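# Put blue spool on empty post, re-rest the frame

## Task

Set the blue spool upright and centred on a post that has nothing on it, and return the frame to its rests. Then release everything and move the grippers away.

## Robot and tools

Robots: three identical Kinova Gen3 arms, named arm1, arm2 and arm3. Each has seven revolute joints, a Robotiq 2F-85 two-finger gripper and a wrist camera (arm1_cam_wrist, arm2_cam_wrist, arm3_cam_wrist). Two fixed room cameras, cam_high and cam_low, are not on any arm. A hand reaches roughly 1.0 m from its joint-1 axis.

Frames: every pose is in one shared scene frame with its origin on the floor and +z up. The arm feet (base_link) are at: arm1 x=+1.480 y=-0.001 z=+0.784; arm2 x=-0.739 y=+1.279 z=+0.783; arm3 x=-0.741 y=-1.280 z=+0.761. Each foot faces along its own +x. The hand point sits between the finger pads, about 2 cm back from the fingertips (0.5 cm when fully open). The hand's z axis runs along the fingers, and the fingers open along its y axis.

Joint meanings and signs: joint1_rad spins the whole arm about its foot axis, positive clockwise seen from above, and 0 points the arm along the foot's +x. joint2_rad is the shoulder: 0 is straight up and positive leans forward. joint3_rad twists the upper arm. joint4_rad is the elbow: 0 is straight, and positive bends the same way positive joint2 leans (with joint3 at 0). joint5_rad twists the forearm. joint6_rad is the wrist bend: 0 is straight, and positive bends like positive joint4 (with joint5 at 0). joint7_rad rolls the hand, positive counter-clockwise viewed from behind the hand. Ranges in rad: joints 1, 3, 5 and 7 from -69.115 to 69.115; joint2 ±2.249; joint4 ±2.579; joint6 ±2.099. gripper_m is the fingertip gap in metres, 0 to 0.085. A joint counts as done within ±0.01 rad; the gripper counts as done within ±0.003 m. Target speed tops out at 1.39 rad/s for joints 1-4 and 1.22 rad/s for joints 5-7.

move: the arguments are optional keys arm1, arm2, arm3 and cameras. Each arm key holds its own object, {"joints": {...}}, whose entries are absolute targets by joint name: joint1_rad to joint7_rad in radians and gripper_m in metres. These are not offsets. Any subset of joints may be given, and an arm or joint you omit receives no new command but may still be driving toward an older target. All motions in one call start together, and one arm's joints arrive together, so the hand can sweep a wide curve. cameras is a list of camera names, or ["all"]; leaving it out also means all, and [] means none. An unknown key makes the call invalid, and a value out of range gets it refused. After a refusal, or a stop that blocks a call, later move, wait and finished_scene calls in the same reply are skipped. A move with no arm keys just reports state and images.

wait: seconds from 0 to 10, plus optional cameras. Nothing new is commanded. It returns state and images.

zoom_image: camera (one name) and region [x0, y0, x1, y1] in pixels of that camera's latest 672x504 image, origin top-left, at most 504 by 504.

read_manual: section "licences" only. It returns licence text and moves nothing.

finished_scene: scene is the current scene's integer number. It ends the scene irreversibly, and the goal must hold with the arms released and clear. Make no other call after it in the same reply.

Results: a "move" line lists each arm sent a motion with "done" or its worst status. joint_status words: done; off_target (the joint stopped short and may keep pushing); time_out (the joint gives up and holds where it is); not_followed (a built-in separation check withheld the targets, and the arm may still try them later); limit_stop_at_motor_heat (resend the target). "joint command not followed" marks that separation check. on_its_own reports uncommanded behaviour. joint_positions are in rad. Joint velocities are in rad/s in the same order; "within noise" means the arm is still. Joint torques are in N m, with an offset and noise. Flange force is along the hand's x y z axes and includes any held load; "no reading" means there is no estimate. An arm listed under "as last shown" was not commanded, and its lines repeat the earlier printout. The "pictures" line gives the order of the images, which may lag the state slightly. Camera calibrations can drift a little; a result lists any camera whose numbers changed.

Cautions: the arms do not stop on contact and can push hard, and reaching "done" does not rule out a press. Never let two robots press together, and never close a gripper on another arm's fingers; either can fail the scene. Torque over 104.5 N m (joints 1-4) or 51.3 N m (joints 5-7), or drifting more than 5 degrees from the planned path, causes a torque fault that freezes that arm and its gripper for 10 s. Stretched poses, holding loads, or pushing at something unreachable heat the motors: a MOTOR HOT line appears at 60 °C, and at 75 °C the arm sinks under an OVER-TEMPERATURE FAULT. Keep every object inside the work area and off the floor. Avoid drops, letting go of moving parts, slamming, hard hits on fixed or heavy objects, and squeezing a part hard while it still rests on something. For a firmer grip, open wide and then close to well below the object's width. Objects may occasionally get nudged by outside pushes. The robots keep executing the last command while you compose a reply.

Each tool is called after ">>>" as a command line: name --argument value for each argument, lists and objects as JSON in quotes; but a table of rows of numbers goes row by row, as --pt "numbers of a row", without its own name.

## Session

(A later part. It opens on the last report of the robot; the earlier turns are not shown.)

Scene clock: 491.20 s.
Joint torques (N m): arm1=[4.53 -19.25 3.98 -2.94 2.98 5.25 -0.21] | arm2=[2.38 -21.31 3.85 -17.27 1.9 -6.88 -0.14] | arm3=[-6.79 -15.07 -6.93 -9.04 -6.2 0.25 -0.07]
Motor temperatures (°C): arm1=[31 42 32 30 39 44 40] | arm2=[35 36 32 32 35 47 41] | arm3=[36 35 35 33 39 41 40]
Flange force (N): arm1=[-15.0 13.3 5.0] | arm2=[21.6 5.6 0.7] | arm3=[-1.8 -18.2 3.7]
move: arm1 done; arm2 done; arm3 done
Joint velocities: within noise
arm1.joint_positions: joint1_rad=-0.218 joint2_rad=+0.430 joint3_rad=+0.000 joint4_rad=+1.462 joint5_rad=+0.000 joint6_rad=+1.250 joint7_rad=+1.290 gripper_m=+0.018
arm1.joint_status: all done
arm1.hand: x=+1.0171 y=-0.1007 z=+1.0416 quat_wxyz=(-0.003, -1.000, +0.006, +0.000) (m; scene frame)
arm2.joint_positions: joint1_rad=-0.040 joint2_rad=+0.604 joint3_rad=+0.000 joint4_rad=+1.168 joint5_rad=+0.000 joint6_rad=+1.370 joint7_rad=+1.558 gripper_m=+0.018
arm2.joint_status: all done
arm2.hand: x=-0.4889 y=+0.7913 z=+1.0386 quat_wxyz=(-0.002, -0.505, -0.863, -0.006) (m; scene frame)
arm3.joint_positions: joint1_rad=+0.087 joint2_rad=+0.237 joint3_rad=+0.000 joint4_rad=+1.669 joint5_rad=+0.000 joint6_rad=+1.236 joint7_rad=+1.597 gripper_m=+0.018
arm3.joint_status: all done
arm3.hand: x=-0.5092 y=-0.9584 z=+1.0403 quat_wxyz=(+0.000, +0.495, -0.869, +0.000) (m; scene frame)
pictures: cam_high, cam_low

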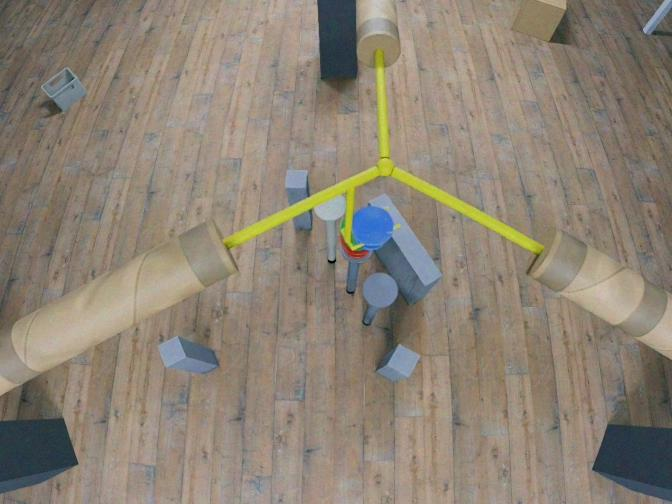

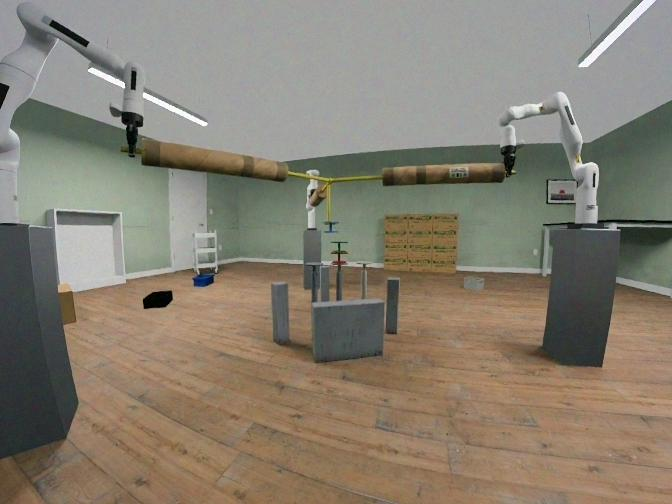

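>>> move --arm1 '{"joints":{"joint1_rad":-0.2299,"joint2_rad":0.4907,"joint4_rad":1.3637,"joint6_rad":1.2872,"joint7_rad":1.2785}}' --arm2 '{"joints":{"joint1_rad":0.0098,"joint2_rad":0.6058,"joint4_rad":1.1642,"joint6_rad":1.3716,"joint7_rad":1.6085}}' --arm3 '{"joints":{"joint1_rad":0.0502,"joint2_rad":0.1824,"joint4_rad":1.74,"joint6_rad":1.2192,"joint7_rad":1.5599}}' --cameras '[]'

>>> move --arm1 '{"joints":{"joint1_rad":-0.2405,"joint2_rad":0.5539,"joint4_rad":1.2566,"joint6_rad":1.3311,"joint7_rad":1.2679}}' --arm2 '{"joints":{"joint1_rad":0.0595,"joint2_rad":0.6114,"joint4_rad":1.154,"joint6_rad":1.3762,"joint7_rad":1.6582}}' --arm3 '{"joints":{"joint1_rad":0.0083,"joint2_rad":0.1281,"joint4_rad":1.8064,"joint6_rad":1.2071,"joint7_rad":1.518}}' --cameras '[]'

>>> move --arm1 '{"joints":{"joint1_rad":-0.2503,"joint2_rad":0.6211,"joint4_rad":1.1384,"joint6_rad":1.3821,"joint7_rad":1.2581}}' --arm2 '{"joints":{"joint1_rad":0.1088,"joint2_rad":0.6208,"joint4_rad":1.1372,"joint6_rad":1.3836,"joint7_rad":1.7075}}' --arm3 '{"joints":{"joint1_rad":-0.0398,"joint2_rad":0.0744,"joint4_rad":1.868,"joint6_rad":1.1992,"joint7_rad":1.4699}}' --cameras '[]'

>>> move --arm1 '{"joints":{"joint1_rad":-0.2590,"joint2_rad":0.6916,"joint4_rad":1.0099,"joint6_rad":1.4401,"joint7_rad":1.2494}}' --arm2 '{"joints":{"joint1_rad":0.1576,"joint2_rad":0.6337,"joint4_rad":1.1139,"joint6_rad":1.394,"joint7_rad":1.7563}}' --arm3 '{"joints":{"joint1_rad":-0.0939,"joint2_rad":0.0212,"joint4_rad":1.9248,"joint6_rad":1.1956,"joint7_rad":1.4158}}' --cameras '["cam_high","cam_low"]'

Scene clock: 502.40 s.
Joint torques (N m): arm1=[4.54 -20.55 3.89 -2.35 2.83 5.96 -0.24] | arm2=[2.45 -21.4 3.96 -17.58 1.93 -7.08 -0.09] | arm3=[-6.81 -13.73 -7.16 -9.24 -6.55 0.05 -0.01]
Motor temperatures (°C): arm1=[31 42 32 30 39 44 40] | arm2=[35 36 32 32 35 47 41] | arm3=[36 35 35 33 39 41 40]
Flange force (N): arm1=[-17.3 13.6 5.0] | arm2=[22.3 7.0 0.9] | arm3=[-1.6 -19.2 3.6]
move: arm1 done; arm2 done; arm3 done
Joint velocities: within noise
arm1.joint_positions: joint1_rad=-0.230 joint2_rad=+0.491 joint3_rad=+0.000 joint4_rad=+1.364 joint5_rad=+0.000 joint6_rad=+1.287 joint7_rad=+1.279 gripper_m=+0.018
arm1.joint_status: all done
arm1.hand: x=+0.9930 y=-0.1135 z=+1.0417 quat_wxyz=(-0.003, -1.000, +0.006, +0.000) (m; scene frame)
arm2.joint_positions: joint1_rad=+0.010 joint2_rad=+0.606 joint3_rad=+0.000 joint4_rad=+1.164 joint5_rad=+0.000 joint6_rad=+1.372 joint7_rad=+1.608 gripper_m=+0.018
arm2.joint_status: all done
arm2.hand: x=-0.5131 y=+0.7785 z=+1.0383 quat_wxyz=(-0.002, -0.505, -0.863, -0.006) (m; scene frame)
arm3.joint_positions: joint1_rad=+0.050 joint2_rad=+0.182 joint3_rad=+0.000 joint4_rad=+1.740 joint5_rad=+0.000 joint6_rad=+1.219 joint7_rad=+1.560 gripper_m=+0.018
arm3.joint_status: all done
arm3.hand: x=-0.5334 y=-0.9712 z=+1.0402 quat_wxyz=(+0.000, +0.495, -0.869, +0.000) (m; scene frame)
pictures: none
No camera images: "cameras" was empty.

Scene clock: 503.40 s.
Joint torques (N m): arm1=[4.58 -21.78 3.84 -2.33 2.79 6.33 -0.24] | arm2=[1.99 -21.59 3.49 -17.5 1.65 -7.06 -0.13] | arm3=[-6.5 -12.58 -6.84 -9.33 -6.67 0 -0.08]
Motor temperatures (°C): arm1=[31 42 32 30 39 44 40] | arm2=[35 36 32 32 35 47 41] | arm3=[36 35 35 33 39 41 40]
Flange force (N): arm1=[-18.1 13.8 5.1] | arm2=[21.5 7.1 0.8] | arm3=[-2.1 -19.7 3.8]
move: arm1 done; arm2 done; arm3 done
Joint velocities: within noise
arm1.joint_positions: joint1_rad=-0.241 joint2_rad=+0.554 joint3_rad=+0.000 joint4_rad=+1.257 joint5_rad=+0.000 joint6_rad=+1.331 joint7_rad=+1.268 gripper_m=+0.018
arm1.joint_status: all done
arm1.hand: x=+0.9687 y=-0.1263 z=+1.0418 quat_wxyz=(-0.003, -1.000, +0.006, +0.000) (m; scene frame)
arm2.joint_positions: joint1_rad=+0.060 joint2_rad=+0.611 joint3_rad=+0.000 joint4_rad=+1.154 joint5_rad=+0.000 joint6_rad=+1.376 joint7_rad=+1.658 gripper_m=+0.018
arm2.joint_status: all done
arm2.hand: x=-0.5373 y=+0.7657 z=+1.0380 quat_wxyz=(-0.002, -0.505, -0.863, -0.006) (m; scene frame)
arm3.joint_positions: joint1_rad=+0.008 joint2_rad=+0.128 joint3_rad=+0.000 joint4_rad=+1.806 joint5_rad=+0.000 joint6_rad=+1.207 joint7_rad=+1.518 gripper_m=+0.018
arm3.joint_status: all done
arm3.hand: x=-0.5576 y=-0.9840 z=+1.0402 quat_wxyz=(+0.000, +0.495, -0.869, +0.000) (m; scene frame)
pictures: none
No camera images: "cameras" was empty.

Scene clock: 504.43 s.
Joint torques (N m): arm1=[4.69 -23.11 3.86 -3.12 2.83 6.01 -0.23] | arm2=[1.3 -21.75 2.94 -17.8 1.29 -7.37 -0.08] | arm3=[-5.93 -11.44 -6.39 -10.23 -6.5 -0.71 -0.02]
Motor temperatures (°C): arm1=[31 42 32 30 39 44 40] | arm2=[35 36 32 32 35 47 41] | arm3=[36 35 35 33 39 41 40]
Flange force (N): arm1=[-17.0 13.6 5.0] | arm2=[22.3 7.2 0.8] | arm3=[-0.9 -19.4 3.7]
move: arm1 done; arm2 done; arm3 done
TORQUE WARNING: arm1's joint6_rad reached its warning level (29.4 N m). A warning alone does not stop the arm.
Joint velocities: within noise
arm1.joint_positions: joint1_rad=-0.250 joint2_rad=+0.621 joint3_rad=+0.000 joint4_rad=+1.138 joint5_rad=+0.000 joint6_rad=+1.382 joint7_rad=+1.258 gripper_m=+0.018
arm1.joint_status: all done
arm1.hand: x=+0.9442 y=-0.1392 z=+1.0419 quat_wxyz=(-0.003, -1.000, +0.006, +0.000) (m; scene frame)
arm2.joint_positions: joint1_rad=+0.109 joint2_rad=+0.621 joint3_rad=+0.000 joint4_rad=+1.137 joint5_rad=+0.000 joint6_rad=+1.384 joint7_rad=+1.707 gripper_m=+0.018
arm2.joint_status: all done
arm2.hand: x=-0.5614 y=+0.7529 z=+1.0377 quat_wxyz=(-0.002, -0.505, -0.863, -0.006) (m; scene frame)
arm3.joint_positions: joint1_rad=-0.040 joint2_rad=+0.074 joint3_rad=+0.000 joint4_rad=+1.868 joint5_rad=+0.000 joint6_rad=+1.199 joint7_rad=+1.470 gripper_m=+0.018
arm3.joint_status: all done
arm3.hand: x=-0.5819 y=-0.9967 z=+1.0401 quat_wxyz=(+0.000, +0.495, -0.869, +0.000) (m; scene frame)
pictures: none
No camera images: "cameras" was empty.

Scene clock: 505.50 s.
Joint torques (N m): arm1=[4.21 -24.33 3.36 -1.99 2.48 7.45 -0.26] | arm2=[1.62 -21.92 3.11 -17.2 1.4 -6.82 -0.08] | arm3=[-6.01 -10.31 -6.41 -9.66 -7.04 -0.34 0]
Motor temperatures (°C): arm1=[31 42 32 30 39 44 40] | arm2=[35 36 32 32 35 47 41] | arm3=[36 35 35 33 39 41 40]
Flange force (N): arm1=[-21.6 13.9 5.1] | arm2=[20.7 8.6 1.0] | arm3=[-3.5 -20.7 3.6]
move: arm1 done; arm2 done; arm3 done
TORQUE WARNING: arm1's joint6_rad reached its warning level (29.4 N m). A warning alone does not stop the arm.
Joint velocities: within noise
arm1.joint_positions: joint1_rad=-0.259 joint2_rad=+0.692 joint3_rad=+0.000 joint4_rad=+1.010 joint5_rad=+0.000 joint6_rad=+1.440 joint7_rad=+1.249 gripper_m=+0.018
arm1.joint_status: all done
arm1.hand: x=+0.9203 y=-0.1519 z=+1.0419 quat_wxyz=(-0.003, -1.000, +0.006, +0.000) (m; scene frame)
arm2.joint_positions: joint1_rad=+0.158 joint2_rad=+0.634 joint3_rad=+0.000 joint4_rad=+1.114 joint5_rad=+0.000 joint6_rad=+1.394 joint7_rad=+1.756 gripper_m=+0.018
arm2.joint_status: all done
arm2.hand: x=-0.5855 y=+0.7400 z=+1.0374 quat_wxyz=(-0.002, -0.505, -0.863, -0.006) (m; scene frame)
arm3.joint_positions: joint1_rad=-0.094 joint2_rad=+0.021 joint3_rad=+0.000 joint4_rad=+1.925 joint5_rad=+0.000 joint6_rad=+1.196 joint7_rad=+1.416 gripper_m=+0.018
arm3.joint_status: all done
arm3.hand: x=-0.6059 y=-1.0097 z=+1.0401 quat_wxyz=(+0.000, +0.495, -0.869, +0.000) (m; scene frame)
pictures: cam_high, cam_low

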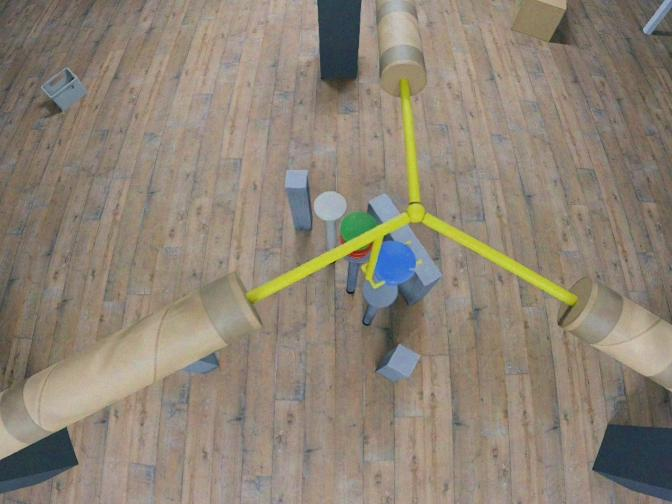

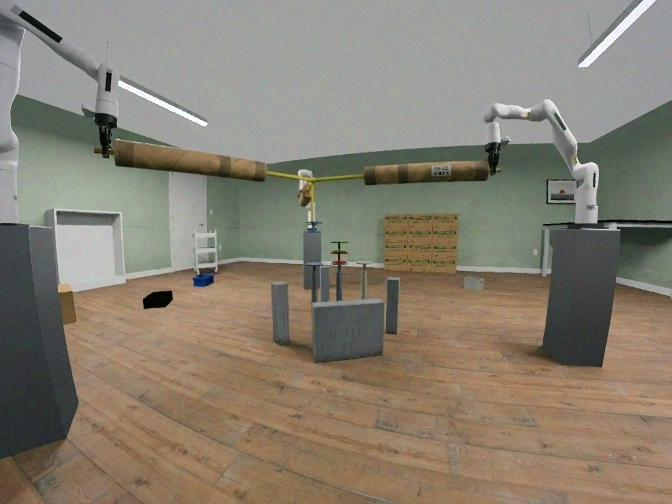

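>>> zoom_image --camera "cam_high" --region '[310, 190, 450, 330]'

>>> zoom_image --camera "cam_low" --region '[270, 160, 400, 290]'

Scaled by 3.600 from the camera's 672x504 image, which has a finer 960x720 frame.

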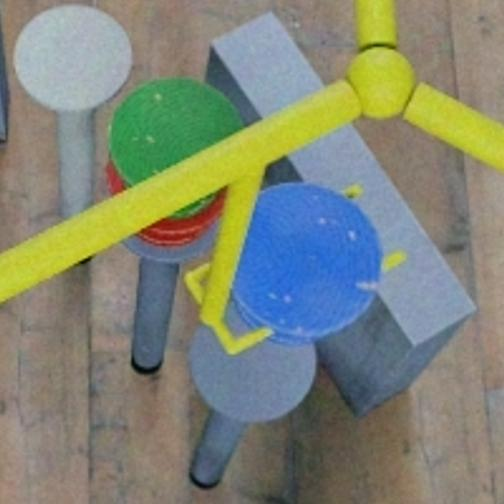

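Scaled by 3.877 from the camera's 672x504 image, which has a finer 960x720 frame.

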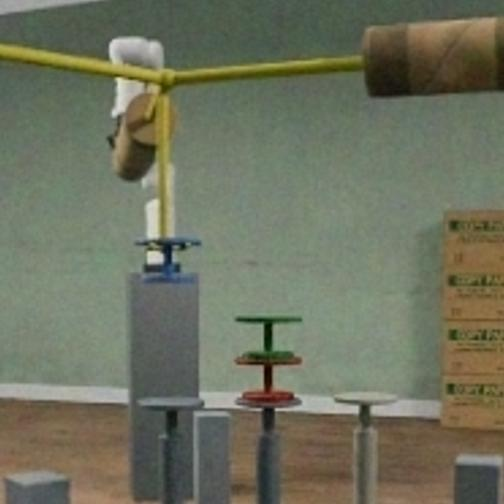

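>>> move --arm1 '{"joints":{"joint1_rad":-0.2559,"joint2_rad":0.7156,"joint4_rad":1.0973,"joint6_rad":1.3287,"joint7_rad":1.2525}}' --arm2 '{"joints":{"joint1_rad":0.1569,"joint2_rad":0.6486,"joint4_rad":1.214,"joint6_rad":1.279,"joint7_rad":1.7556}}' --arm3 '{"joints":{"joint1_rad":-0.0953,"joint2_rad":0.0702,"joint4_rad":2.0134,"joint6_rad":1.058,"joint7_rad":1.4144}}' --cameras '[]'

>>> move --arm1 '{"joints":{"joint1_rad":-0.2528,"joint2_rad":0.7474,"joint4_rad":1.1705,"joint6_rad":1.2237,"joint7_rad":1.2556}}' --arm2 '{"joints":{"joint1_rad":0.1562,"joint2_rad":0.6767,"joint4_rad":1.2939,"joint6_rad":1.171,"joint7_rad":1.7549}}' --arm3 '{"joints":{"joint1_rad":-0.0967,"joint2_rad":0.1324,"joint4_rad":2.0939,"joint6_rad":0.9153,"joint7_rad":1.413}}' --cameras '[]'

>>> move --arm1 '{"joints":{"joint1_rad":-0.2528,"joint2_rad":0.8095,"joint4_rad":1.2537,"joint6_rad":1.0784,"joint7_rad":1.2556}}' --arm2 '{"joints":{"joint1_rad":0.1562,"joint2_rad":0.7435,"joint4_rad":1.3759,"joint6_rad":1.0222,"joint7_rad":1.7549}}' --arm3 '{"joints":{"joint1_rad":-0.0967,"joint2_rad":0.2503,"joint4_rad":2.1998,"joint6_rad":0.6915,"joint7_rad":1.413}}' --cameras '["cam_high","cam_low"]'

>>> zoom_image --camera "cam_high" --region '[310, 200, 450, 340]'

>>> zoom_image --camera "cam_low" --region '[280, 190, 380, 290]'

Scene clock: 553.40 s.
Joint torques (N m): arm1=[-0.48 -25.12 -0.23 -10.99 0.2 -1.19 -0.35] | arm2=[-1.41 -21.28 0.4 -8.58 -0.62 0.31 -0.12] | arm3=[1.86 -10.82 1.23 -9.79 0.72 -0.77 0.08]
Motor temperatures (°C): arm1=[31 43 32 30 39 44 40] | arm2=[34 36 31 32 35 47 41] | arm3=[36 34 35 33 39 41 40]
Flange force (N): arm1=[0.1 -0.9 3.5] | arm2=[-0.4 -2.1 1.1] | arm3=[2.1 4.9 3.8]
move: arm1 done; arm2 done; arm3 done
Joint velocities: within noise
arm1.joint_positions: joint1_rad=-0.256 joint2_rad=+0.716 joint3_rad=+0.000 joint4_rad=+1.097 joint5_rad=+0.000 joint6_rad=+1.329 joint7_rad=+1.253 gripper_m=+0.018
arm1.joint_status: all done
arm1.hand: x=+0.9186 y=-0.1507 z=+1.0010 quat_wxyz=(-0.003, -1.000, +0.006, +0.001) (m; scene frame)
arm2.joint_positions: joint1_rad=+0.157 joint2_rad=+0.649 joint3_rad=+0.000 joint4_rad=+1.214 joint5_rad=+0.000 joint6_rad=+1.279 joint7_rad=+1.756 gripper_m=+0.018
arm2.joint_status: all done
arm2.hand: x=-0.5858 y=+0.7436 z=+0.9986 quat_wxyz=(-0.002, -0.505, -0.863, -0.006) (m; scene frame)
arm3.joint_positions: joint1_rad=-0.095 joint2_rad=+0.070 joint3_rad=+0.000 joint4_rad=+2.013 joint5_rad=+0.000 joint6_rad=+1.058 joint7_rad=+1.414 gripper_m=+0.018
arm3.joint_status: all done
arm3.hand: x=-0.6055 y=-1.0076 z=+1.0002 quat_wxyz=(+0.000, +0.495, -0.869, +0.000) (m; scene frame)
pictures: none
No camera images: "cameras" was empty.

Scene clock: 554.33 s.
Joint torques (N m): arm1=[-2.27 -26.68 -1.59 -15.58 -0.68 -5.02 -0.37] | arm2=[-3.43 -20.12 -1.47 -2.92 -1.82 4.12 -0.06] | arm3=[5.8 -11.26 4.92 -7.81 3.81 -0.14 0.08]
Motor temperatures (°C): arm1=[31 43 32 30 39 44 40] | arm2=[34 36 31 32 35 47 41] | arm3=[36 34 35 33 39 41 40]
Flange force (N): arm1=[9.9 -6.8 3.1] | arm2=[-11.8 -8.4 1.2] | arm3=[1.5 17.5 3.4]
move: arm1 done; arm2 done; arm3 done
Joint velocities: within noise
arm1.joint_positions: joint1_rad=-0.253 joint2_rad=+0.747 joint3_rad=+0.000 joint4_rad=+1.170 joint5_rad=+0.000 joint6_rad=+1.224 joint7_rad=+1.256 gripper_m=+0.018
arm1.joint_status: all done
arm1.hand: x=+0.9177 y=-0.1493 z=+0.9605 quat_wxyz=(-0.003, -1.000, +0.006, +0.001) (m; scene frame)
arm2.joint_positions: joint1_rad=+0.156 joint2_rad=+0.677 joint3_rad=+0.000 joint4_rad=+1.294 joint5_rad=+0.000 joint6_rad=+1.171 joint7_rad=+1.755 gripper_m=+0.018
arm2.joint_status: all done
arm2.hand: x=-0.5858 y=+0.7461 z=+0.9594 quat_wxyz=(-0.002, -0.505, -0.863, -0.006) (m; scene frame)
arm3.joint_positions: joint1_rad=-0.097 joint2_rad=+0.132 joint3_rad=+0.000 joint4_rad=+2.094 joint5_rad=+0.000 joint6_rad=+0.915 joint7_rad=+1.413 gripper_m=+0.018
arm3.joint_status: all done
arm3.hand: x=-0.6053 y=-1.0062 z=+0.9602 quat_wxyz=(+0.000, +0.495, -0.869, +0.000) (m; scene frame)
pictures: none
No camera images: "cameras" was empty.

Scene clock: 555.40 s.
Joint torques (N m): arm1=[-2.5 -28.6 -1.86 -17.49 -0.69 -6.4 -0.36] | arm2=[-4.72 -18.93 -2.9 0.77 -2.44 5.7 -0.12] | arm3=[7.2 -11.89 6.71 -4.59 3.94 0.76 0.16]
Motor temperatures (°C): arm1=[31 43 32 30 39 44 40] | arm2=[34 36 31 32 35 47 41] | arm3=[36 34 35 33 39 41 40]
Flange force (N): arm1=[13.7 -8.2 3.2] | arm2=[-16.7 -12.1 1.1] | arm3=[-1.0 23.1 3.9]
move: arm1 done; arm2 done; arm3 done
Joint velocities: within noise
arm1.joint_positions: joint1_rad=-0.253 joint2_rad=+0.809 joint3_rad=+0.000 joint4_rad=+1.254 joint5_rad=+0.000 joint6_rad=+1.078 joint7_rad=+1.256 gripper_m=+0.018
arm1.joint_status: all done
arm1.hand: x=+0.9176 y=-0.1496 z=+0.9005 quat_wxyz=(-0.003, -1.000, +0.006, +0.001) (m; scene frame)
arm2.joint_positions: joint1_rad=+0.156 joint2_rad=+0.744 joint3_rad=+0.000 joint4_rad=+1.376 joint5_rad=+0.000 joint6_rad=+1.022 joint7_rad=+1.755 gripper_m=+0.018
arm2.joint_status: all done
arm2.hand: x=-0.5853 y=+0.7467 z=+0.8995 quat_wxyz=(-0.002, -0.505, -0.863, -0.006) (m; scene frame)
arm3.joint_positions: joint1_rad=-0.097 joint2_rad=+0.250 joint3_rad=+0.000 joint4_rad=+2.200 joint5_rad=+0.000 joint6_rad=+0.691 joint7_rad=+1.413 gripper_m=+0.018
arm3.joint_status: all done
arm3.hand: x=-0.6053 y=-1.0063 z=+0.9002 quat_wxyz=(+0.000, +0.495, -0.869, +0.000) (m; scene frame)
pictures: cam_high, cam_low

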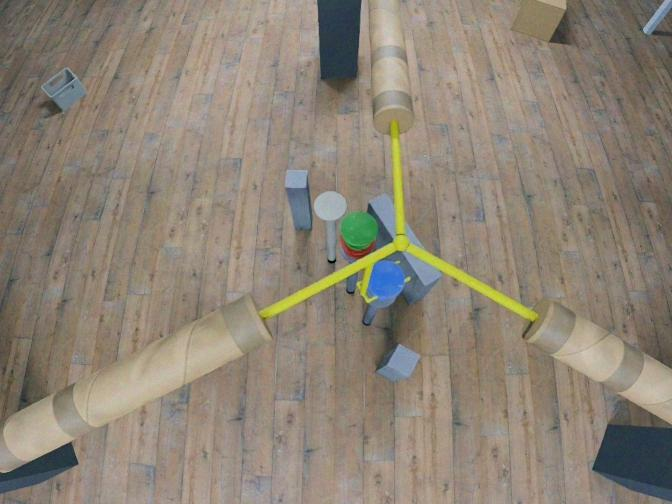

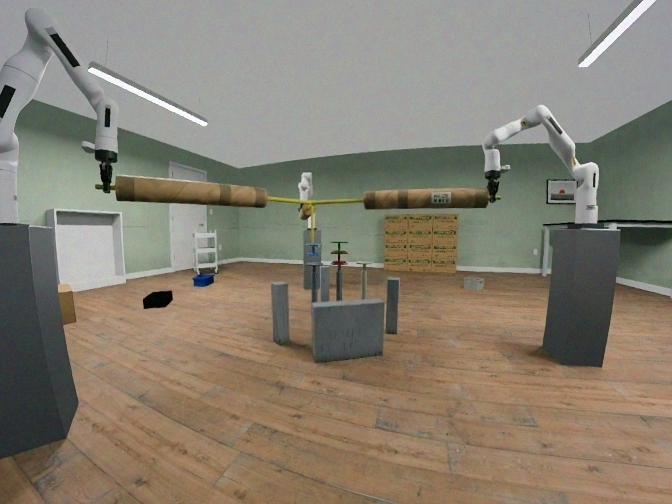

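Scaled by 3.600 from the camera's 672x504 image, which has a finer 960x720 frame.

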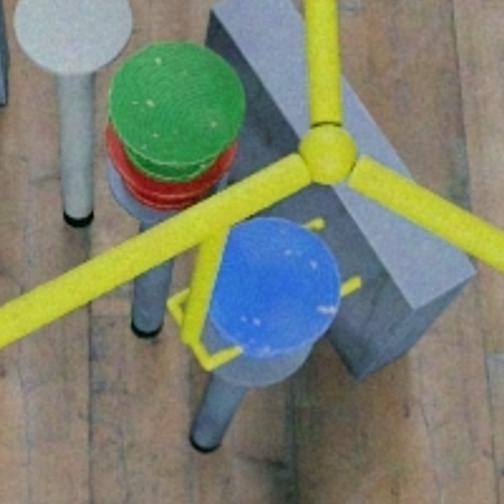

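Scaled by 5.040 from the camera's 672x504 image, which has a finer 960x720 frame.

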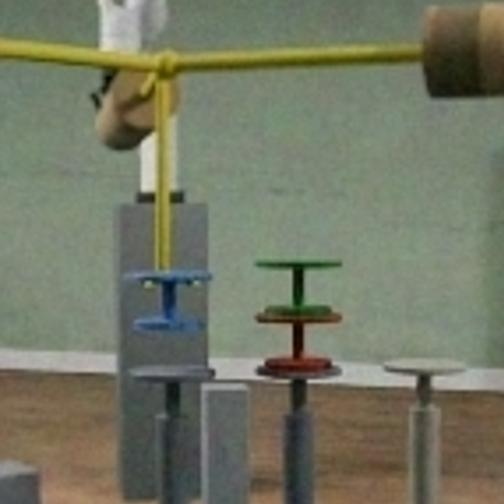

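>>> move --arm1 '{"joints":{"joint1_rad":-0.2519,"joint2_rad":0.8631,"joint4_rad":1.317,"joint6_rad":0.9615,"joint7_rad":1.2565}}' --arm2 '{"joints":{"joint1_rad":0.1517,"joint2_rad":0.811,"joint4_rad":1.4178,"joint6_rad":0.9128,"joint7_rad":1.7504}}' --arm3 '{"joints":{"joint1_rad":-0.0906,"joint2_rad":0.3731,"joint4_rad":2.258,"joint6_rad":0.5105,"joint7_rad":1.4191}}' --cameras '["cam_high","cam_low"]'

>>> zoom_image --camera "cam_high" --region '[330, 230, 430, 330]'

>>> zoom_image --camera "cam_low" --region '[280, 220, 380, 290]'

Scene clock: 591.57 s.
Joint torques (N m): arm1=[-1.61 -27.19 -1.27 -11.71 -0.41 -2.46 -0.29] | arm2=[-2.52 -20.21 -0.65 -2.21 -1.14 3.11 -0.05] | arm3=[4.06 -12.89 3.68 -3.28 1.28 0.48 0.03]
Motor temperatures (°C): arm1=[31 44 32 30 39 44 40] | arm2=[34 35 31 32 35 47 41] | arm3=[36 34 35 33 39 41 40]
Flange force (N): arm1=[3.6 -3.7 4.3] | arm2=[-9.8 -6.3 0.9] | arm3=[-2.3 12.8 3.8]
move: arm1 done; arm2 done; arm3 done
Joint velocities: within noise
arm1.joint_positions: joint1_rad=-0.252 joint2_rad=+0.863 joint3_rad=+0.000 joint4_rad=+1.317 joint5_rad=+0.000 joint6_rad=+0.961 joint7_rad=+1.256 gripper_m=+0.018
arm1.joint_status: all done
arm1.hand: x=+0.9214 y=-0.1482 z=+0.8524 quat_wxyz=(-0.003, -1.000, +0.006, +0.001) (m; scene frame)
arm2.joint_positions: joint1_rad=+0.152 joint2_rad=+0.811 joint3_rad=+0.000 joint4_rad=+1.418 joint5_rad=+0.000 joint6_rad=+0.913 joint7_rad=+1.750 gripper_m=+0.018
arm2.joint_status: all done
arm2.hand: x=-0.5822 y=+0.7471 z=+0.8513 quat_wxyz=(-0.002, -0.505, -0.863, -0.006) (m; scene frame)
arm3.joint_positions: joint1_rad=-0.091 joint2_rad=+0.373 joint3_rad=+0.000 joint4_rad=+2.258 joint5_rad=+0.000 joint6_rad=+0.510 joint7_rad=+1.419 gripper_m=+0.018
arm3.joint_status: all done
arm3.hand: x=-0.6027 y=-1.0051 z=+0.8522 quat_wxyz=(+0.000, +0.495, -0.869, +0.000) (m; scene frame)
pictures: cam_high, cam_low

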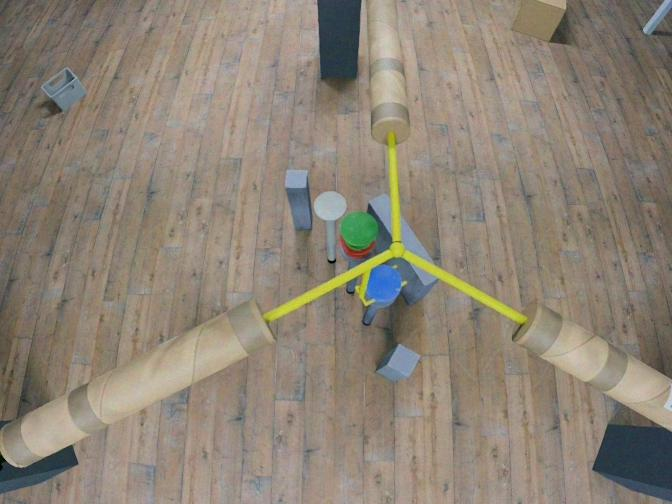

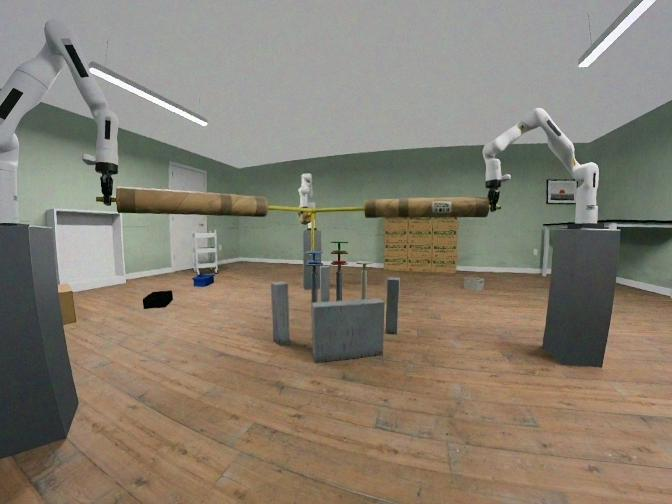

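Scaled by 5.040 from the camera's 672x504 image, which has a finer 960x720 frame.

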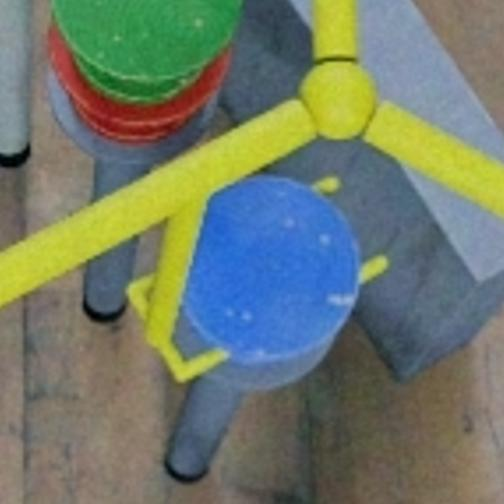

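Scaled by 5.040 from the camera's 672x504 image, which has a finer 960x720 frame.

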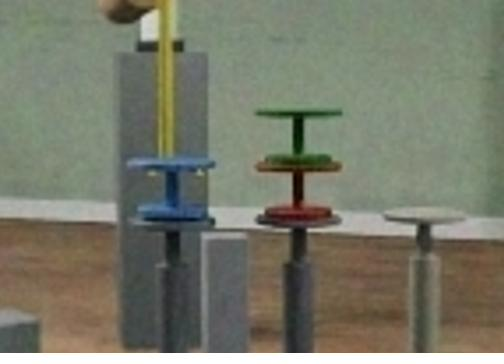

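>>> move --arm1 '{"joints":{"joint2_rad":0.877,"joint4_rad":1.3228,"joint6_rad":0.9418}}' --arm2 '{"joints":{"joint2_rad":0.8255,"joint4_rad":1.4238,"joint6_rad":0.8923}}' --arm3 '{"joints":{"joint2_rad":0.4,"joint4_rad":2.2675,"joint6_rad":0.4741}}' --cameras '["cam_low"]'

>>> zoom_image --camera "cam_low" --region '[290, 230, 350, 290]'

>>> move --arm1 '{"joints":{"joint2_rad":0.891,"joint4_rad":1.3284,"joint6_rad":0.9222}}' --arm2 '{"joints":{"joint2_rad":0.84,"joint4_rad":1.4296,"joint6_rad":0.872}}' --arm3 '{"joints":{"joint2_rad":0.4269,"joint4_rad":2.2769,"joint6_rad":0.4378}}' --cameras '["cam_low"]'

>>> zoom_image --camera "cam_low" --region '[290, 230, 350, 290]'

Scene clock: 621.47 s.
Joint torques (N m): arm1=[-1.81 -28 -1.33 -13.32 -0.41 -3.64 -0.31] | arm2=[-2.62 -20.52 -0.75 -3.04 -1.14 2.45 -0.02] | arm3=[4.28 -13.71 4.06 -5.29 1.44 -0.67 0.06]
Motor temperatures (°C): arm1=[31 44 32 30 39 44 40] | arm2=[34 35 31 32 35 47 41] | arm3=[36 34 35 33 39 41 40]
Flange force (N): arm1=[6.7 -4.9 3.9] | arm2=[-7.7 -6.0 0.7] | arm3=[2.2 13.4 3.7]
move: arm1 done; arm2 done; arm3 done
Joint velocities: within noise
arm1.joint_positions: joint1_rad=-0.252 joint2_rad=+0.877 joint3_rad=+0.000 joint4_rad=+1.323 joint5_rad=+0.000 joint6_rad=+0.942 joint7_rad=+1.256 gripper_m=+0.018
arm1.joint_status: all done
arm1.hand: x=+0.9212 y=-0.1483 z=+0.8429 quat_wxyz=(-0.003, -1.000, +0.006, +0.001) (m; scene frame)
arm2.joint_positions: joint1_rad=+0.152 joint2_rad=+0.826 joint3_rad=+0.000 joint4_rad=+1.424 joint5_rad=+0.000 joint6_rad=+0.892 joint7_rad=+1.750 gripper_m=+0.018
arm2.joint_status: all done
arm2.hand: x=-0.5821 y=+0.7470 z=+0.8418 quat_wxyz=(-0.002, -0.505, -0.863, -0.006) (m; scene frame)
arm3.joint_positions: joint1_rad=-0.091 joint2_rad=+0.400 joint3_rad=+0.000 joint4_rad=+2.268 joint5_rad=+0.000 joint6_rad=+0.474 joint7_rad=+1.419 gripper_m=+0.018
arm3.joint_status: all done
arm3.hand: x=-0.6026 y=-1.0047 z=+0.8425 quat_wxyz=(+0.000, +0.495, -0.869, +0.000) (m; scene frame)
pictures: cam_low

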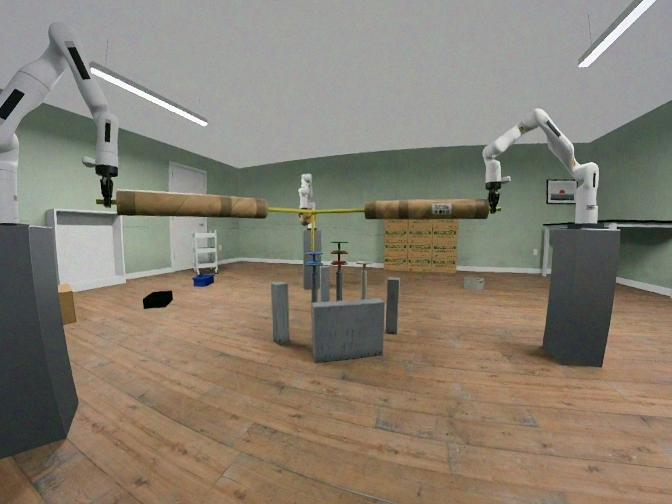

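Scaled by 8.400 from the camera's 672x504 image, which has a finer 960x720 frame.

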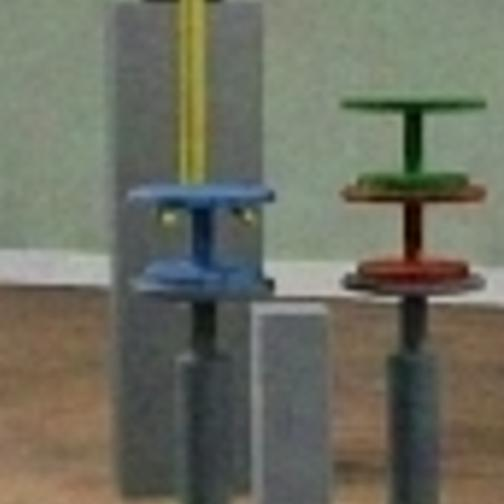

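Scene clock: 622.13 s.
Joint torques (N m): arm1=[-1.87 -28.53 -1.32 -14.09 -0.42 -4.21 -0.26] | arm2=[-2.75 -20.54 -0.91 -2.88 -1.2 2.43 -0.06] | arm3=[4.56 -14.08 4.5 -5.46 1.43 -0.98 0.01]
Motor temperatures (°C): arm1=[31 44 32 30 39 44 40] | arm2=[34 35 31 32 35 47 41] | arm3=[36 33 35 33 39 41 40]
Flange force (N): arm1=[8.3 -5.4 3.8] | arm2=[-7.7 -6.3 0.6] | arm3=[3.1 14.1 3.4]
move: arm1 done; arm2 done; arm3 done
Joint velocities: within noise
arm1.joint_positions: joint1_rad=-0.252 joint2_rad=+0.891 joint3_rad=+0.000 joint4_rad=+1.328 joint5_rad=+0.000 joint6_rad=+0.922 joint7_rad=+1.256 gripper_m=+0.018
arm1.joint_status: all done
arm1.hand: x=+0.9211 y=-0.1483 z=+0.8334 quat_wxyz=(-0.003, -1.000, +0.006, +0.001) (m; scene frame)
arm2.joint_positions: joint1_rad=+0.152 joint2_rad=+0.840 joint3_rad=+0.000 joint4_rad=+1.430 joint5_rad=+0.000 joint6_rad=+0.872 joint7_rad=+1.750 gripper_m=+0.018
arm2.joint_status: all done
arm2.hand: x=-0.5820 y=+0.7470 z=+0.8323 quat_wxyz=(-0.002, -0.505, -0.863, -0.006) (m; scene frame)
arm3.joint_positions: joint1_rad=-0.091 joint2_rad=+0.427 joint3_rad=+0.000 joint4_rad=+2.277 joint5_rad=+0.000 joint6_rad=+0.438 joint7_rad=+1.419 gripper_m=+0.018
arm3.joint_status: all done
arm3.hand: x=-0.6025 y=-1.0046 z=+0.8330 quat_wxyz=(+0.000, +0.495, -0.869, +0.000) (m; scene frame)
pictures: cam_low

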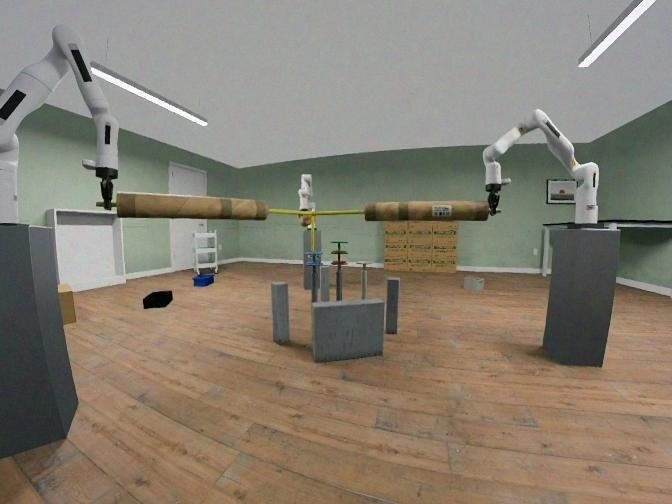

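Scaled by 8.400 from the camera's 672x504 image, which has a finer 960x720 frame.

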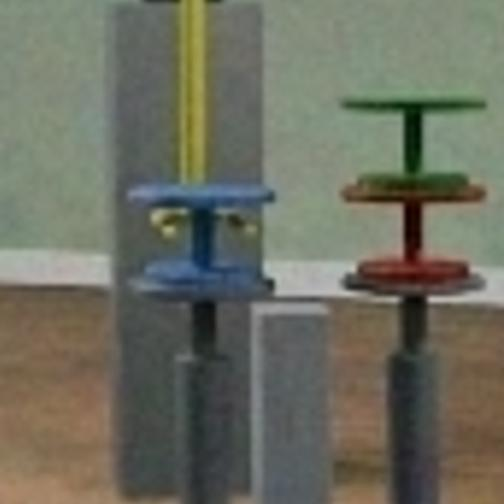

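>>> move --arm1 '{"joints":{"joint2_rad":0.9052,"joint4_rad":1.3338,"joint6_rad":0.9026}}' --arm2 '{"joints":{"joint2_rad":0.8547,"joint4_rad":1.4351,"joint6_rad":0.8518}}' --arm3 '{"joints":{"joint2_rad":0.4538,"joint4_rad":2.2861,"joint6_rad":0.4017}}' --cameras '[]'

>>> move --arm1 '{"joints":{"joint1_rad":-0.1971,"joint2_rad":0.9199,"joint4_rad":1.2981,"joint6_rad":0.9236,"joint7_rad":1.3113}}' --arm2 '{"joints":{"joint1_rad":0.1607,"joint2_rad":0.7988,"joint4_rad":1.5651,"joint6_rad":0.7777,"joint7_rad":1.7594}}' --arm3 '{"joints":{"joint1_rad":-0.1661,"joint2_rad":0.4777,"joint4_rad":2.2235,"joint6_rad":0.4404,"joint7_rad":1.3436}}' --cameras '["cam_high","cam_low"]'

>>> zoom_image --camera "cam_high" --region '[330, 210, 430, 310]'

>>> zoom_image --camera "cam_low" --region '[290, 230, 350, 290]'

Scene clock: 660.30 s.
Joint torques (N m): arm1=[-1.88 -28.76 -1.34 -14.18 -0.41 -4.3 -0.3] | arm2=[-3.03 -20.27 -1.23 -2.01 -1.29 2.84 -0.03] | arm3=[4.84 -14.1 4.95 -4.41 1.37 -0.65 0.01]
Motor temperatures (°C): arm1=[31 45 32 31 39 44 40] | arm2=[34 35 31 31 35 47 41] | arm3=[36 33 35 33 38 41 40]
Flange force (N): arm1=[8.6 -5.5 3.8] | arm2=[-9.1 -7.1 0.7] | arm3=[1.8 15.2 3.5]
move: arm1 done; arm2 done; arm3 done
Joint velocities: within noise
arm1.joint_positions: joint1_rad=-0.252 joint2_rad=+0.905 joint3_rad=+0.000 joint4_rad=+1.334 joint5_rad=+0.000 joint6_rad=+0.903 joint7_rad=+1.256 gripper_m=+0.018
arm1.joint_status: all done
arm1.hand: x=+0.9212 y=-0.1484 z=+0.8239 quat_wxyz=(-0.003, -1.000, +0.006, +0.001) (m; scene frame)
arm2.joint_positions: joint1_rad=+0.152 joint2_rad=+0.855 joint3_rad=+0.000 joint4_rad=+1.435 joint5_rad=+0.000 joint6_rad=+0.852 joint7_rad=+1.750 gripper_m=+0.018
arm2.joint_status: all done
arm2.hand: x=-0.5819 y=+0.7472 z=+0.8229 quat_wxyz=(-0.002, -0.505, -0.863, -0.006) (m; scene frame)
arm3.joint_positions: joint1_rad=-0.091 joint2_rad=+0.454 joint3_rad=+0.000 joint4_rad=+2.286 joint5_rad=+0.000 joint6_rad=+0.402 joint7_rad=+1.419 gripper_m=+0.018
arm3.joint_status: all done
arm3.hand: x=-0.6026 y=-1.0047 z=+0.8235 quat_wxyz=(+0.000, +0.495, -0.869, +0.000) (m; scene frame)
pictures: none
No camera images: "cameras" was empty.

Scene clock: 661.37 s.
Joint torques (N m): arm1=[-1.09 -28.34 -0.57 -12.7 -0.01 -3.26 -0.29] | arm2=[-3.17 -19.38 -1.57 -2.53 -1.41 2.11 -0.08] | arm3=[4.16 -14.25 4.08 -3.02 1.09 0.33 0.02]
Motor temperatures (°C): arm1=[31 45 32 31 39 44 40] | arm2=[34 35 31 31 35 47 41] | arm3=[36 33 35 33 38 41 40]
Flange force (N): arm1=[6.4 -3.1 4.0] | arm2=[-6.7 -7.4 0.3] | arm3=[-0.4 12.4 3.7]
move: arm1 done; arm2 done; arm3 done
Joint velocities: within noise
arm1.joint_positions: joint1_rad=-0.197 joint2_rad=+0.920 joint3_rad=+0.000 joint4_rad=+1.298 joint5_rad=+0.000 joint6_rad=+0.924 joint7_rad=+1.311 gripper_m=+0.018
arm1.joint_status: all done
arm1.hand: x=+0.9063 y=-0.1194 z=+0.8241 quat_wxyz=(-0.003, -1.000, +0.006, +0.001) (m; scene frame)
arm2.joint_positions: joint1_rad=+0.161 joint2_rad=+0.799 joint3_rad=+0.000 joint4_rad=+1.565 joint5_rad=+0.000 joint6_rad=+0.778 joint7_rad=+1.759 gripper_m=+0.018
arm2.joint_status: all done
arm2.hand: x=-0.5968 y=+0.7759 z=+0.8235 quat_wxyz=(-0.002, -0.505, -0.863, -0.006) (m; scene frame)
arm3.joint_positions: joint1_rad=-0.166 joint2_rad=+0.478 joint3_rad=+0.000 joint4_rad=+2.223 joint5_rad=+0.000 joint6_rad=+0.440 joint7_rad=+1.344 gripper_m=+0.018
arm3.joint_status: all done
arm3.hand: x=-0.6177 y=-0.9759 z=+0.8240 quat_wxyz=(+0.000, +0.495, -0.869, +0.000) (m; scene frame)
pictures: cam_high, cam_low

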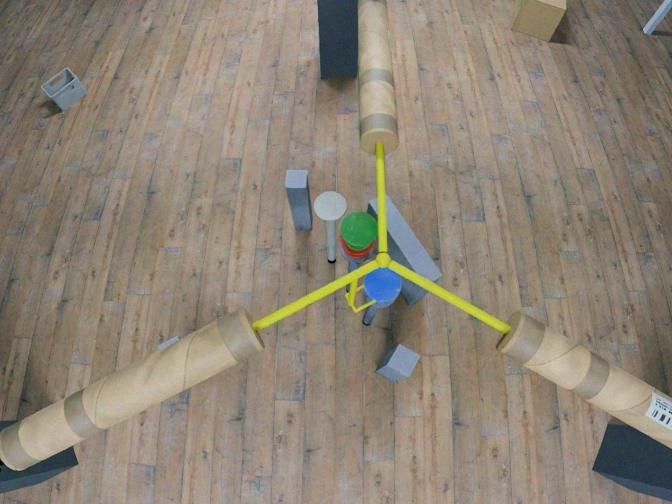

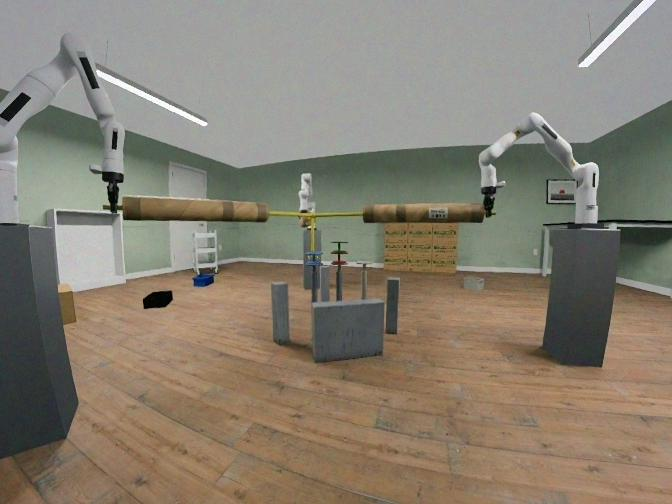

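Scaled by 5.040 from the camera's 672x504 image, which has a finer 960x720 frame.

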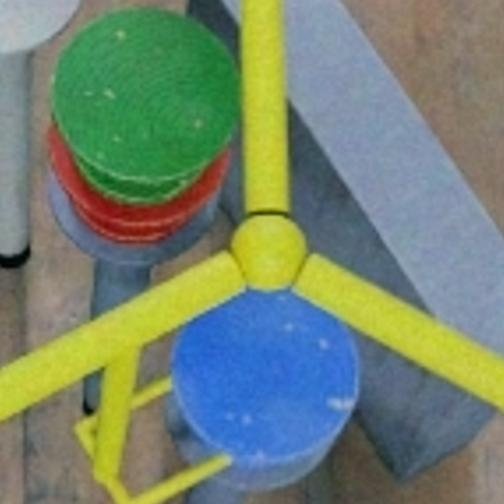

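Scaled by 8.400 from the camera's 672x504 image, which has a finer 960x720 frame.

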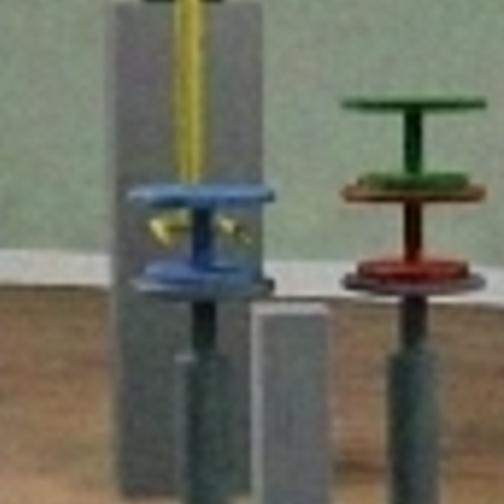

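>>> move --arm1 '{"joints":{"joint1_rad":-0.1439,"joint2_rad":0.9387,"joint4_rad":1.2533,"joint6_rad":0.9496,"joint7_rad":1.3645}}' --arm2 '{"joints":{"joint1_rad":0.1712,"joint2_rad":0.7468,"joint4_rad":1.688,"joint6_rad":0.7068,"joint7_rad":1.7699}}' --arm3 '{"joints":{"joint1_rad":-0.2319,"joint2_rad":0.5055,"joint4_rad":2.1546,"joint6_rad":0.4815,"joint7_rad":1.2778}}' --cameras '[]'

>>> move --arm1 '{"joints":{"joint1_rad":-0.0924,"joint2_rad":0.9619,"joint4_rad":1.1993,"joint6_rad":0.9804,"joint7_rad":1.416}}' --arm2 '{"joints":{"joint1_rad":0.1829,"joint2_rad":0.6989,"joint4_rad":1.804,"joint6_rad":0.6387,"joint7_rad":1.7816}}' --arm3 '{"joints":{"joint1_rad":-0.2895,"joint2_rad":0.537,"joint4_rad":2.0794,"joint6_rad":0.5252,"joint7_rad":1.2202}}' --cameras '[]'

>>> move --arm1 '{"joints":{"joint1_rad":-0.0426,"joint2_rad":0.9897,"joint4_rad":1.1349,"joint6_rad":1.017,"joint7_rad":1.4658}}' --arm2 '{"joints":{"joint1_rad":0.1964,"joint2_rad":0.6543,"joint4_rad":1.9143,"joint6_rad":0.573,"joint7_rad":1.7951}}' --arm3 '{"joints":{"joint1_rad":-0.3398,"joint2_rad":0.5717,"joint4_rad":1.9981,"joint6_rad":0.5718,"joint7_rad":1.1699}}' --cameras '["cam_high","cam_low"]'

>>> zoom_image --camera "cam_low" --region '[290, 230, 350, 290]'

Scene clock: 671.37 s.
Joint torques (N m): arm1=[-1.62 -28.41 -1.05 -12.06 -0.3 -2.84 -0.25] | arm2=[-2.95 -17.49 -1.43 -0.63 -1.33 2.83 -0.01] | arm3=[4.36 -14.62 4.1 -1.7 1.21 1.17 0.12]
Motor temperatures (°C): arm1=[31 45 32 31 39 44 40] | arm2=[34 35 31 31 35 47 41] | arm3=[36 33 35 33 38 41 40]
Flange force (N): arm1=[4.7 -3.3 3.9] | arm2=[-8.9 -7.9 0.1] | arm3=[-2.7 13.2 3.7]
move: arm1 done; arm2 done; arm3 done
Joint velocities: within noise
arm1.joint_positions: joint1_rad=-0.144 joint2_rad=+0.939 joint3_rad=+0.000 joint4_rad=+1.253 joint5_rad=+0.000 joint6_rad=+0.950 joint7_rad=+1.365 gripper_m=+0.018
arm1.joint_status: all done
arm1.hand: x=+0.8914 y=-0.0905 z=+0.8242 quat_wxyz=(-0.003, -1.000, +0.006, +0.001) (m; scene frame)
arm2.joint_positions: joint1_rad=+0.171 joint2_rad=+0.747 joint3_rad=+0.000 joint4_rad=+1.688 joint5_rad=+0.000 joint6_rad=+0.707 joint7_rad=+1.770 gripper_m=+0.018
arm2.joint_status: all done
arm2.hand: x=-0.6119 y=+0.8050 z=+0.8238 quat_wxyz=(-0.002, -0.505, -0.863, -0.006) (m; scene frame)
arm3.joint_positions: joint1_rad=-0.232 joint2_rad=+0.505 joint3_rad=+0.000 joint4_rad=+2.155 joint5_rad=+0.000 joint6_rad=+0.482 joint7_rad=+1.278 gripper_m=+0.018
arm3.joint_status: all done
arm3.hand: x=-0.6327 y=-0.9472 z=+0.8242 quat_wxyz=(+0.000, +0.495, -0.869, +0.000) (m; scene frame)
pictures: none
No camera images: "cameras" was empty.

Scene clock: 672.40 s.
Joint torques (N m): arm1=[-1.59 -28.81 -1.09 -12.08 -0.29 -2.74 -0.25] | arm2=[-3.03 -16.02 -1.69 0.4 -1.32 3.04 0.02] | arm3=[4.43 -15.29 4.09 -1.09 1.3 1.69 0.09]
Motor temperatures (°C): arm1=[31 45 32 31 39 44 40] | arm2=[34 35 31 31 35 47 41] | arm3=[36 33 34 33 38 41 40]
Flange force (N): arm1=[4.8 -2.9 4.0] | arm2=[-9.3 -8.7 -0.1] | arm3=[-4.0 13.3 3.8]
move: arm1 done; arm2 done; arm3 done
Joint velocities: within noise
arm1.joint_positions: joint1_rad=-0.092 joint2_rad=+0.962 joint3_rad=+0.000 joint4_rad=+1.199 joint5_rad=+0.000 joint6_rad=+0.980 joint7_rad=+1.416 gripper_m=+0.018
arm1.joint_status: all done
arm1.hand: x=+0.8764 y=-0.0617 z=+0.8241 quat_wxyz=(-0.003, -1.000, +0.006, +0.001) (m; scene frame)
arm2.joint_positions: joint1_rad=+0.183 joint2_rad=+0.699 joint3_rad=+0.000 joint4_rad=+1.804 joint5_rad=+0.000 joint6_rad=+0.638 joint7_rad=+1.782 gripper_m=+0.018
arm2.joint_status: all done
arm2.hand: x=-0.6269 y=+0.8339 z=+0.8239 quat_wxyz=(-0.002, -0.505, -0.863, -0.006) (m; scene frame)
arm3.joint_positions: joint1_rad=-0.290 joint2_rad=+0.537 joint3_rad=+0.000 joint4_rad=+2.079 joint5_rad=+0.000 joint6_rad=+0.525 joint7_rad=+1.220 gripper_m=+0.018
arm3.joint_status: all done
arm3.hand: x=-0.6478 y=-0.9184 z=+0.8242 quat_wxyz=(+0.000, +0.495, -0.869, +0.000) (m; scene frame)
pictures: none
No camera images: "cameras" was empty.

Scene clock: 673.40 s.
Joint torques (N m): arm1=[-1.26 -29.56 -0.63 -12.56 -0.07 -3.01 -0.22] | arm2=[-3.47 -14.82 -2.26 0.67 -1.42 2.82 0.04] | arm3=[4.45 -16.13 4.06 -0.8 1.29 2.15 0.09]
Motor temperatures (°C): arm1=[31 45 32 31 39 44 40] | arm2=[34 35 31 31 35 47 41] | arm3=[36 33 34 33 38 41 40]
Flange force (N): arm1=[5.4 -2.1 3.9] | arm2=[-8.1 -10.2 -0.5] | arm3=[-4.8 13.2 4.2]
move: arm1 done; arm2 done; arm3 done
Joint velocities: within noise
arm1.joint_positions: joint1_rad=-0.043 joint2_rad=+0.990 joint3_rad=+0.000 joint4_rad=+1.135 joint5_rad=+0.000 joint6_rad=+1.017 joint7_rad=+1.466 gripper_m=+0.018
arm1.joint_status: all done
arm1.hand: x=+0.8614 y=-0.0328 z=+0.8240 quat_wxyz=(-0.003, -1.000, +0.006, +0.001) (m; scene frame)
arm2.joint_positions: joint1_rad=+0.196 joint2_rad=+0.654 joint3_rad=+0.000 joint4_rad=+1.914 joint5_rad=+0.000 joint6_rad=+0.573 joint7_rad=+1.795 gripper_m=+0.018
arm2.joint_status: all done
arm2.hand: x=-0.6419 y=+0.8628 z=+0.8239 quat_wxyz=(-0.002, -0.505, -0.863, -0.006) (m; scene frame)
arm3.joint_positions: joint1_rad=-0.340 joint2_rad=+0.572 joint3_rad=+0.000 joint4_rad=+1.998 joint5_rad=+0.000 joint6_rad=+0.572 joint7_rad=+1.170 gripper_m=+0.018
arm3.joint_status: all done
arm3.hand: x=-0.6628 y=-0.8895 z=+0.8241 quat_wxyz=(+0.000, +0.495, -0.869, +0.000) (m; scene frame)
pictures: cam_high, cam_low

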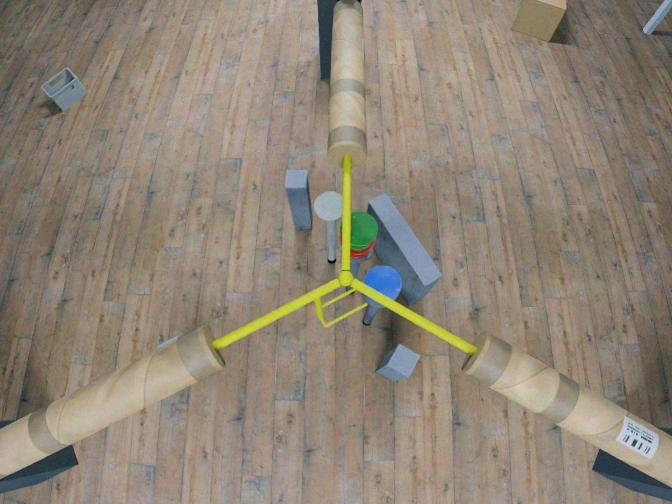

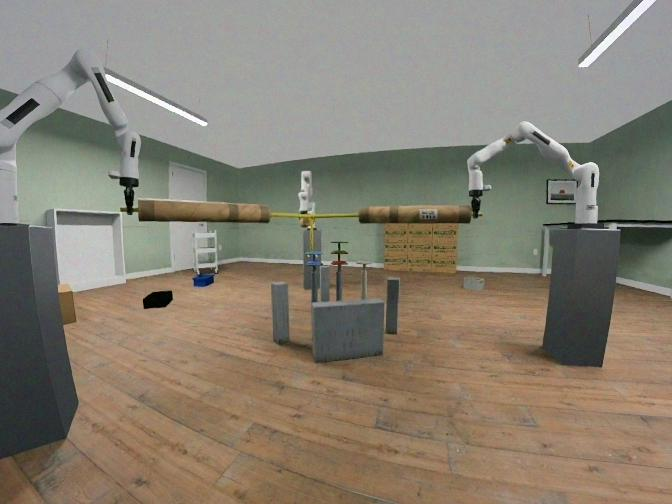

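Scaled by 8.400 from the camera's 672x504 image, which has a finer 960x720 frame.

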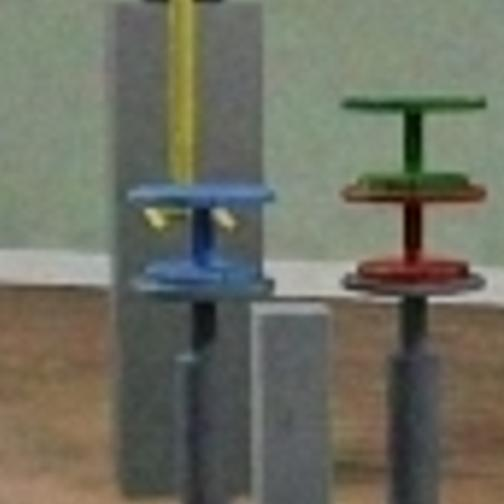

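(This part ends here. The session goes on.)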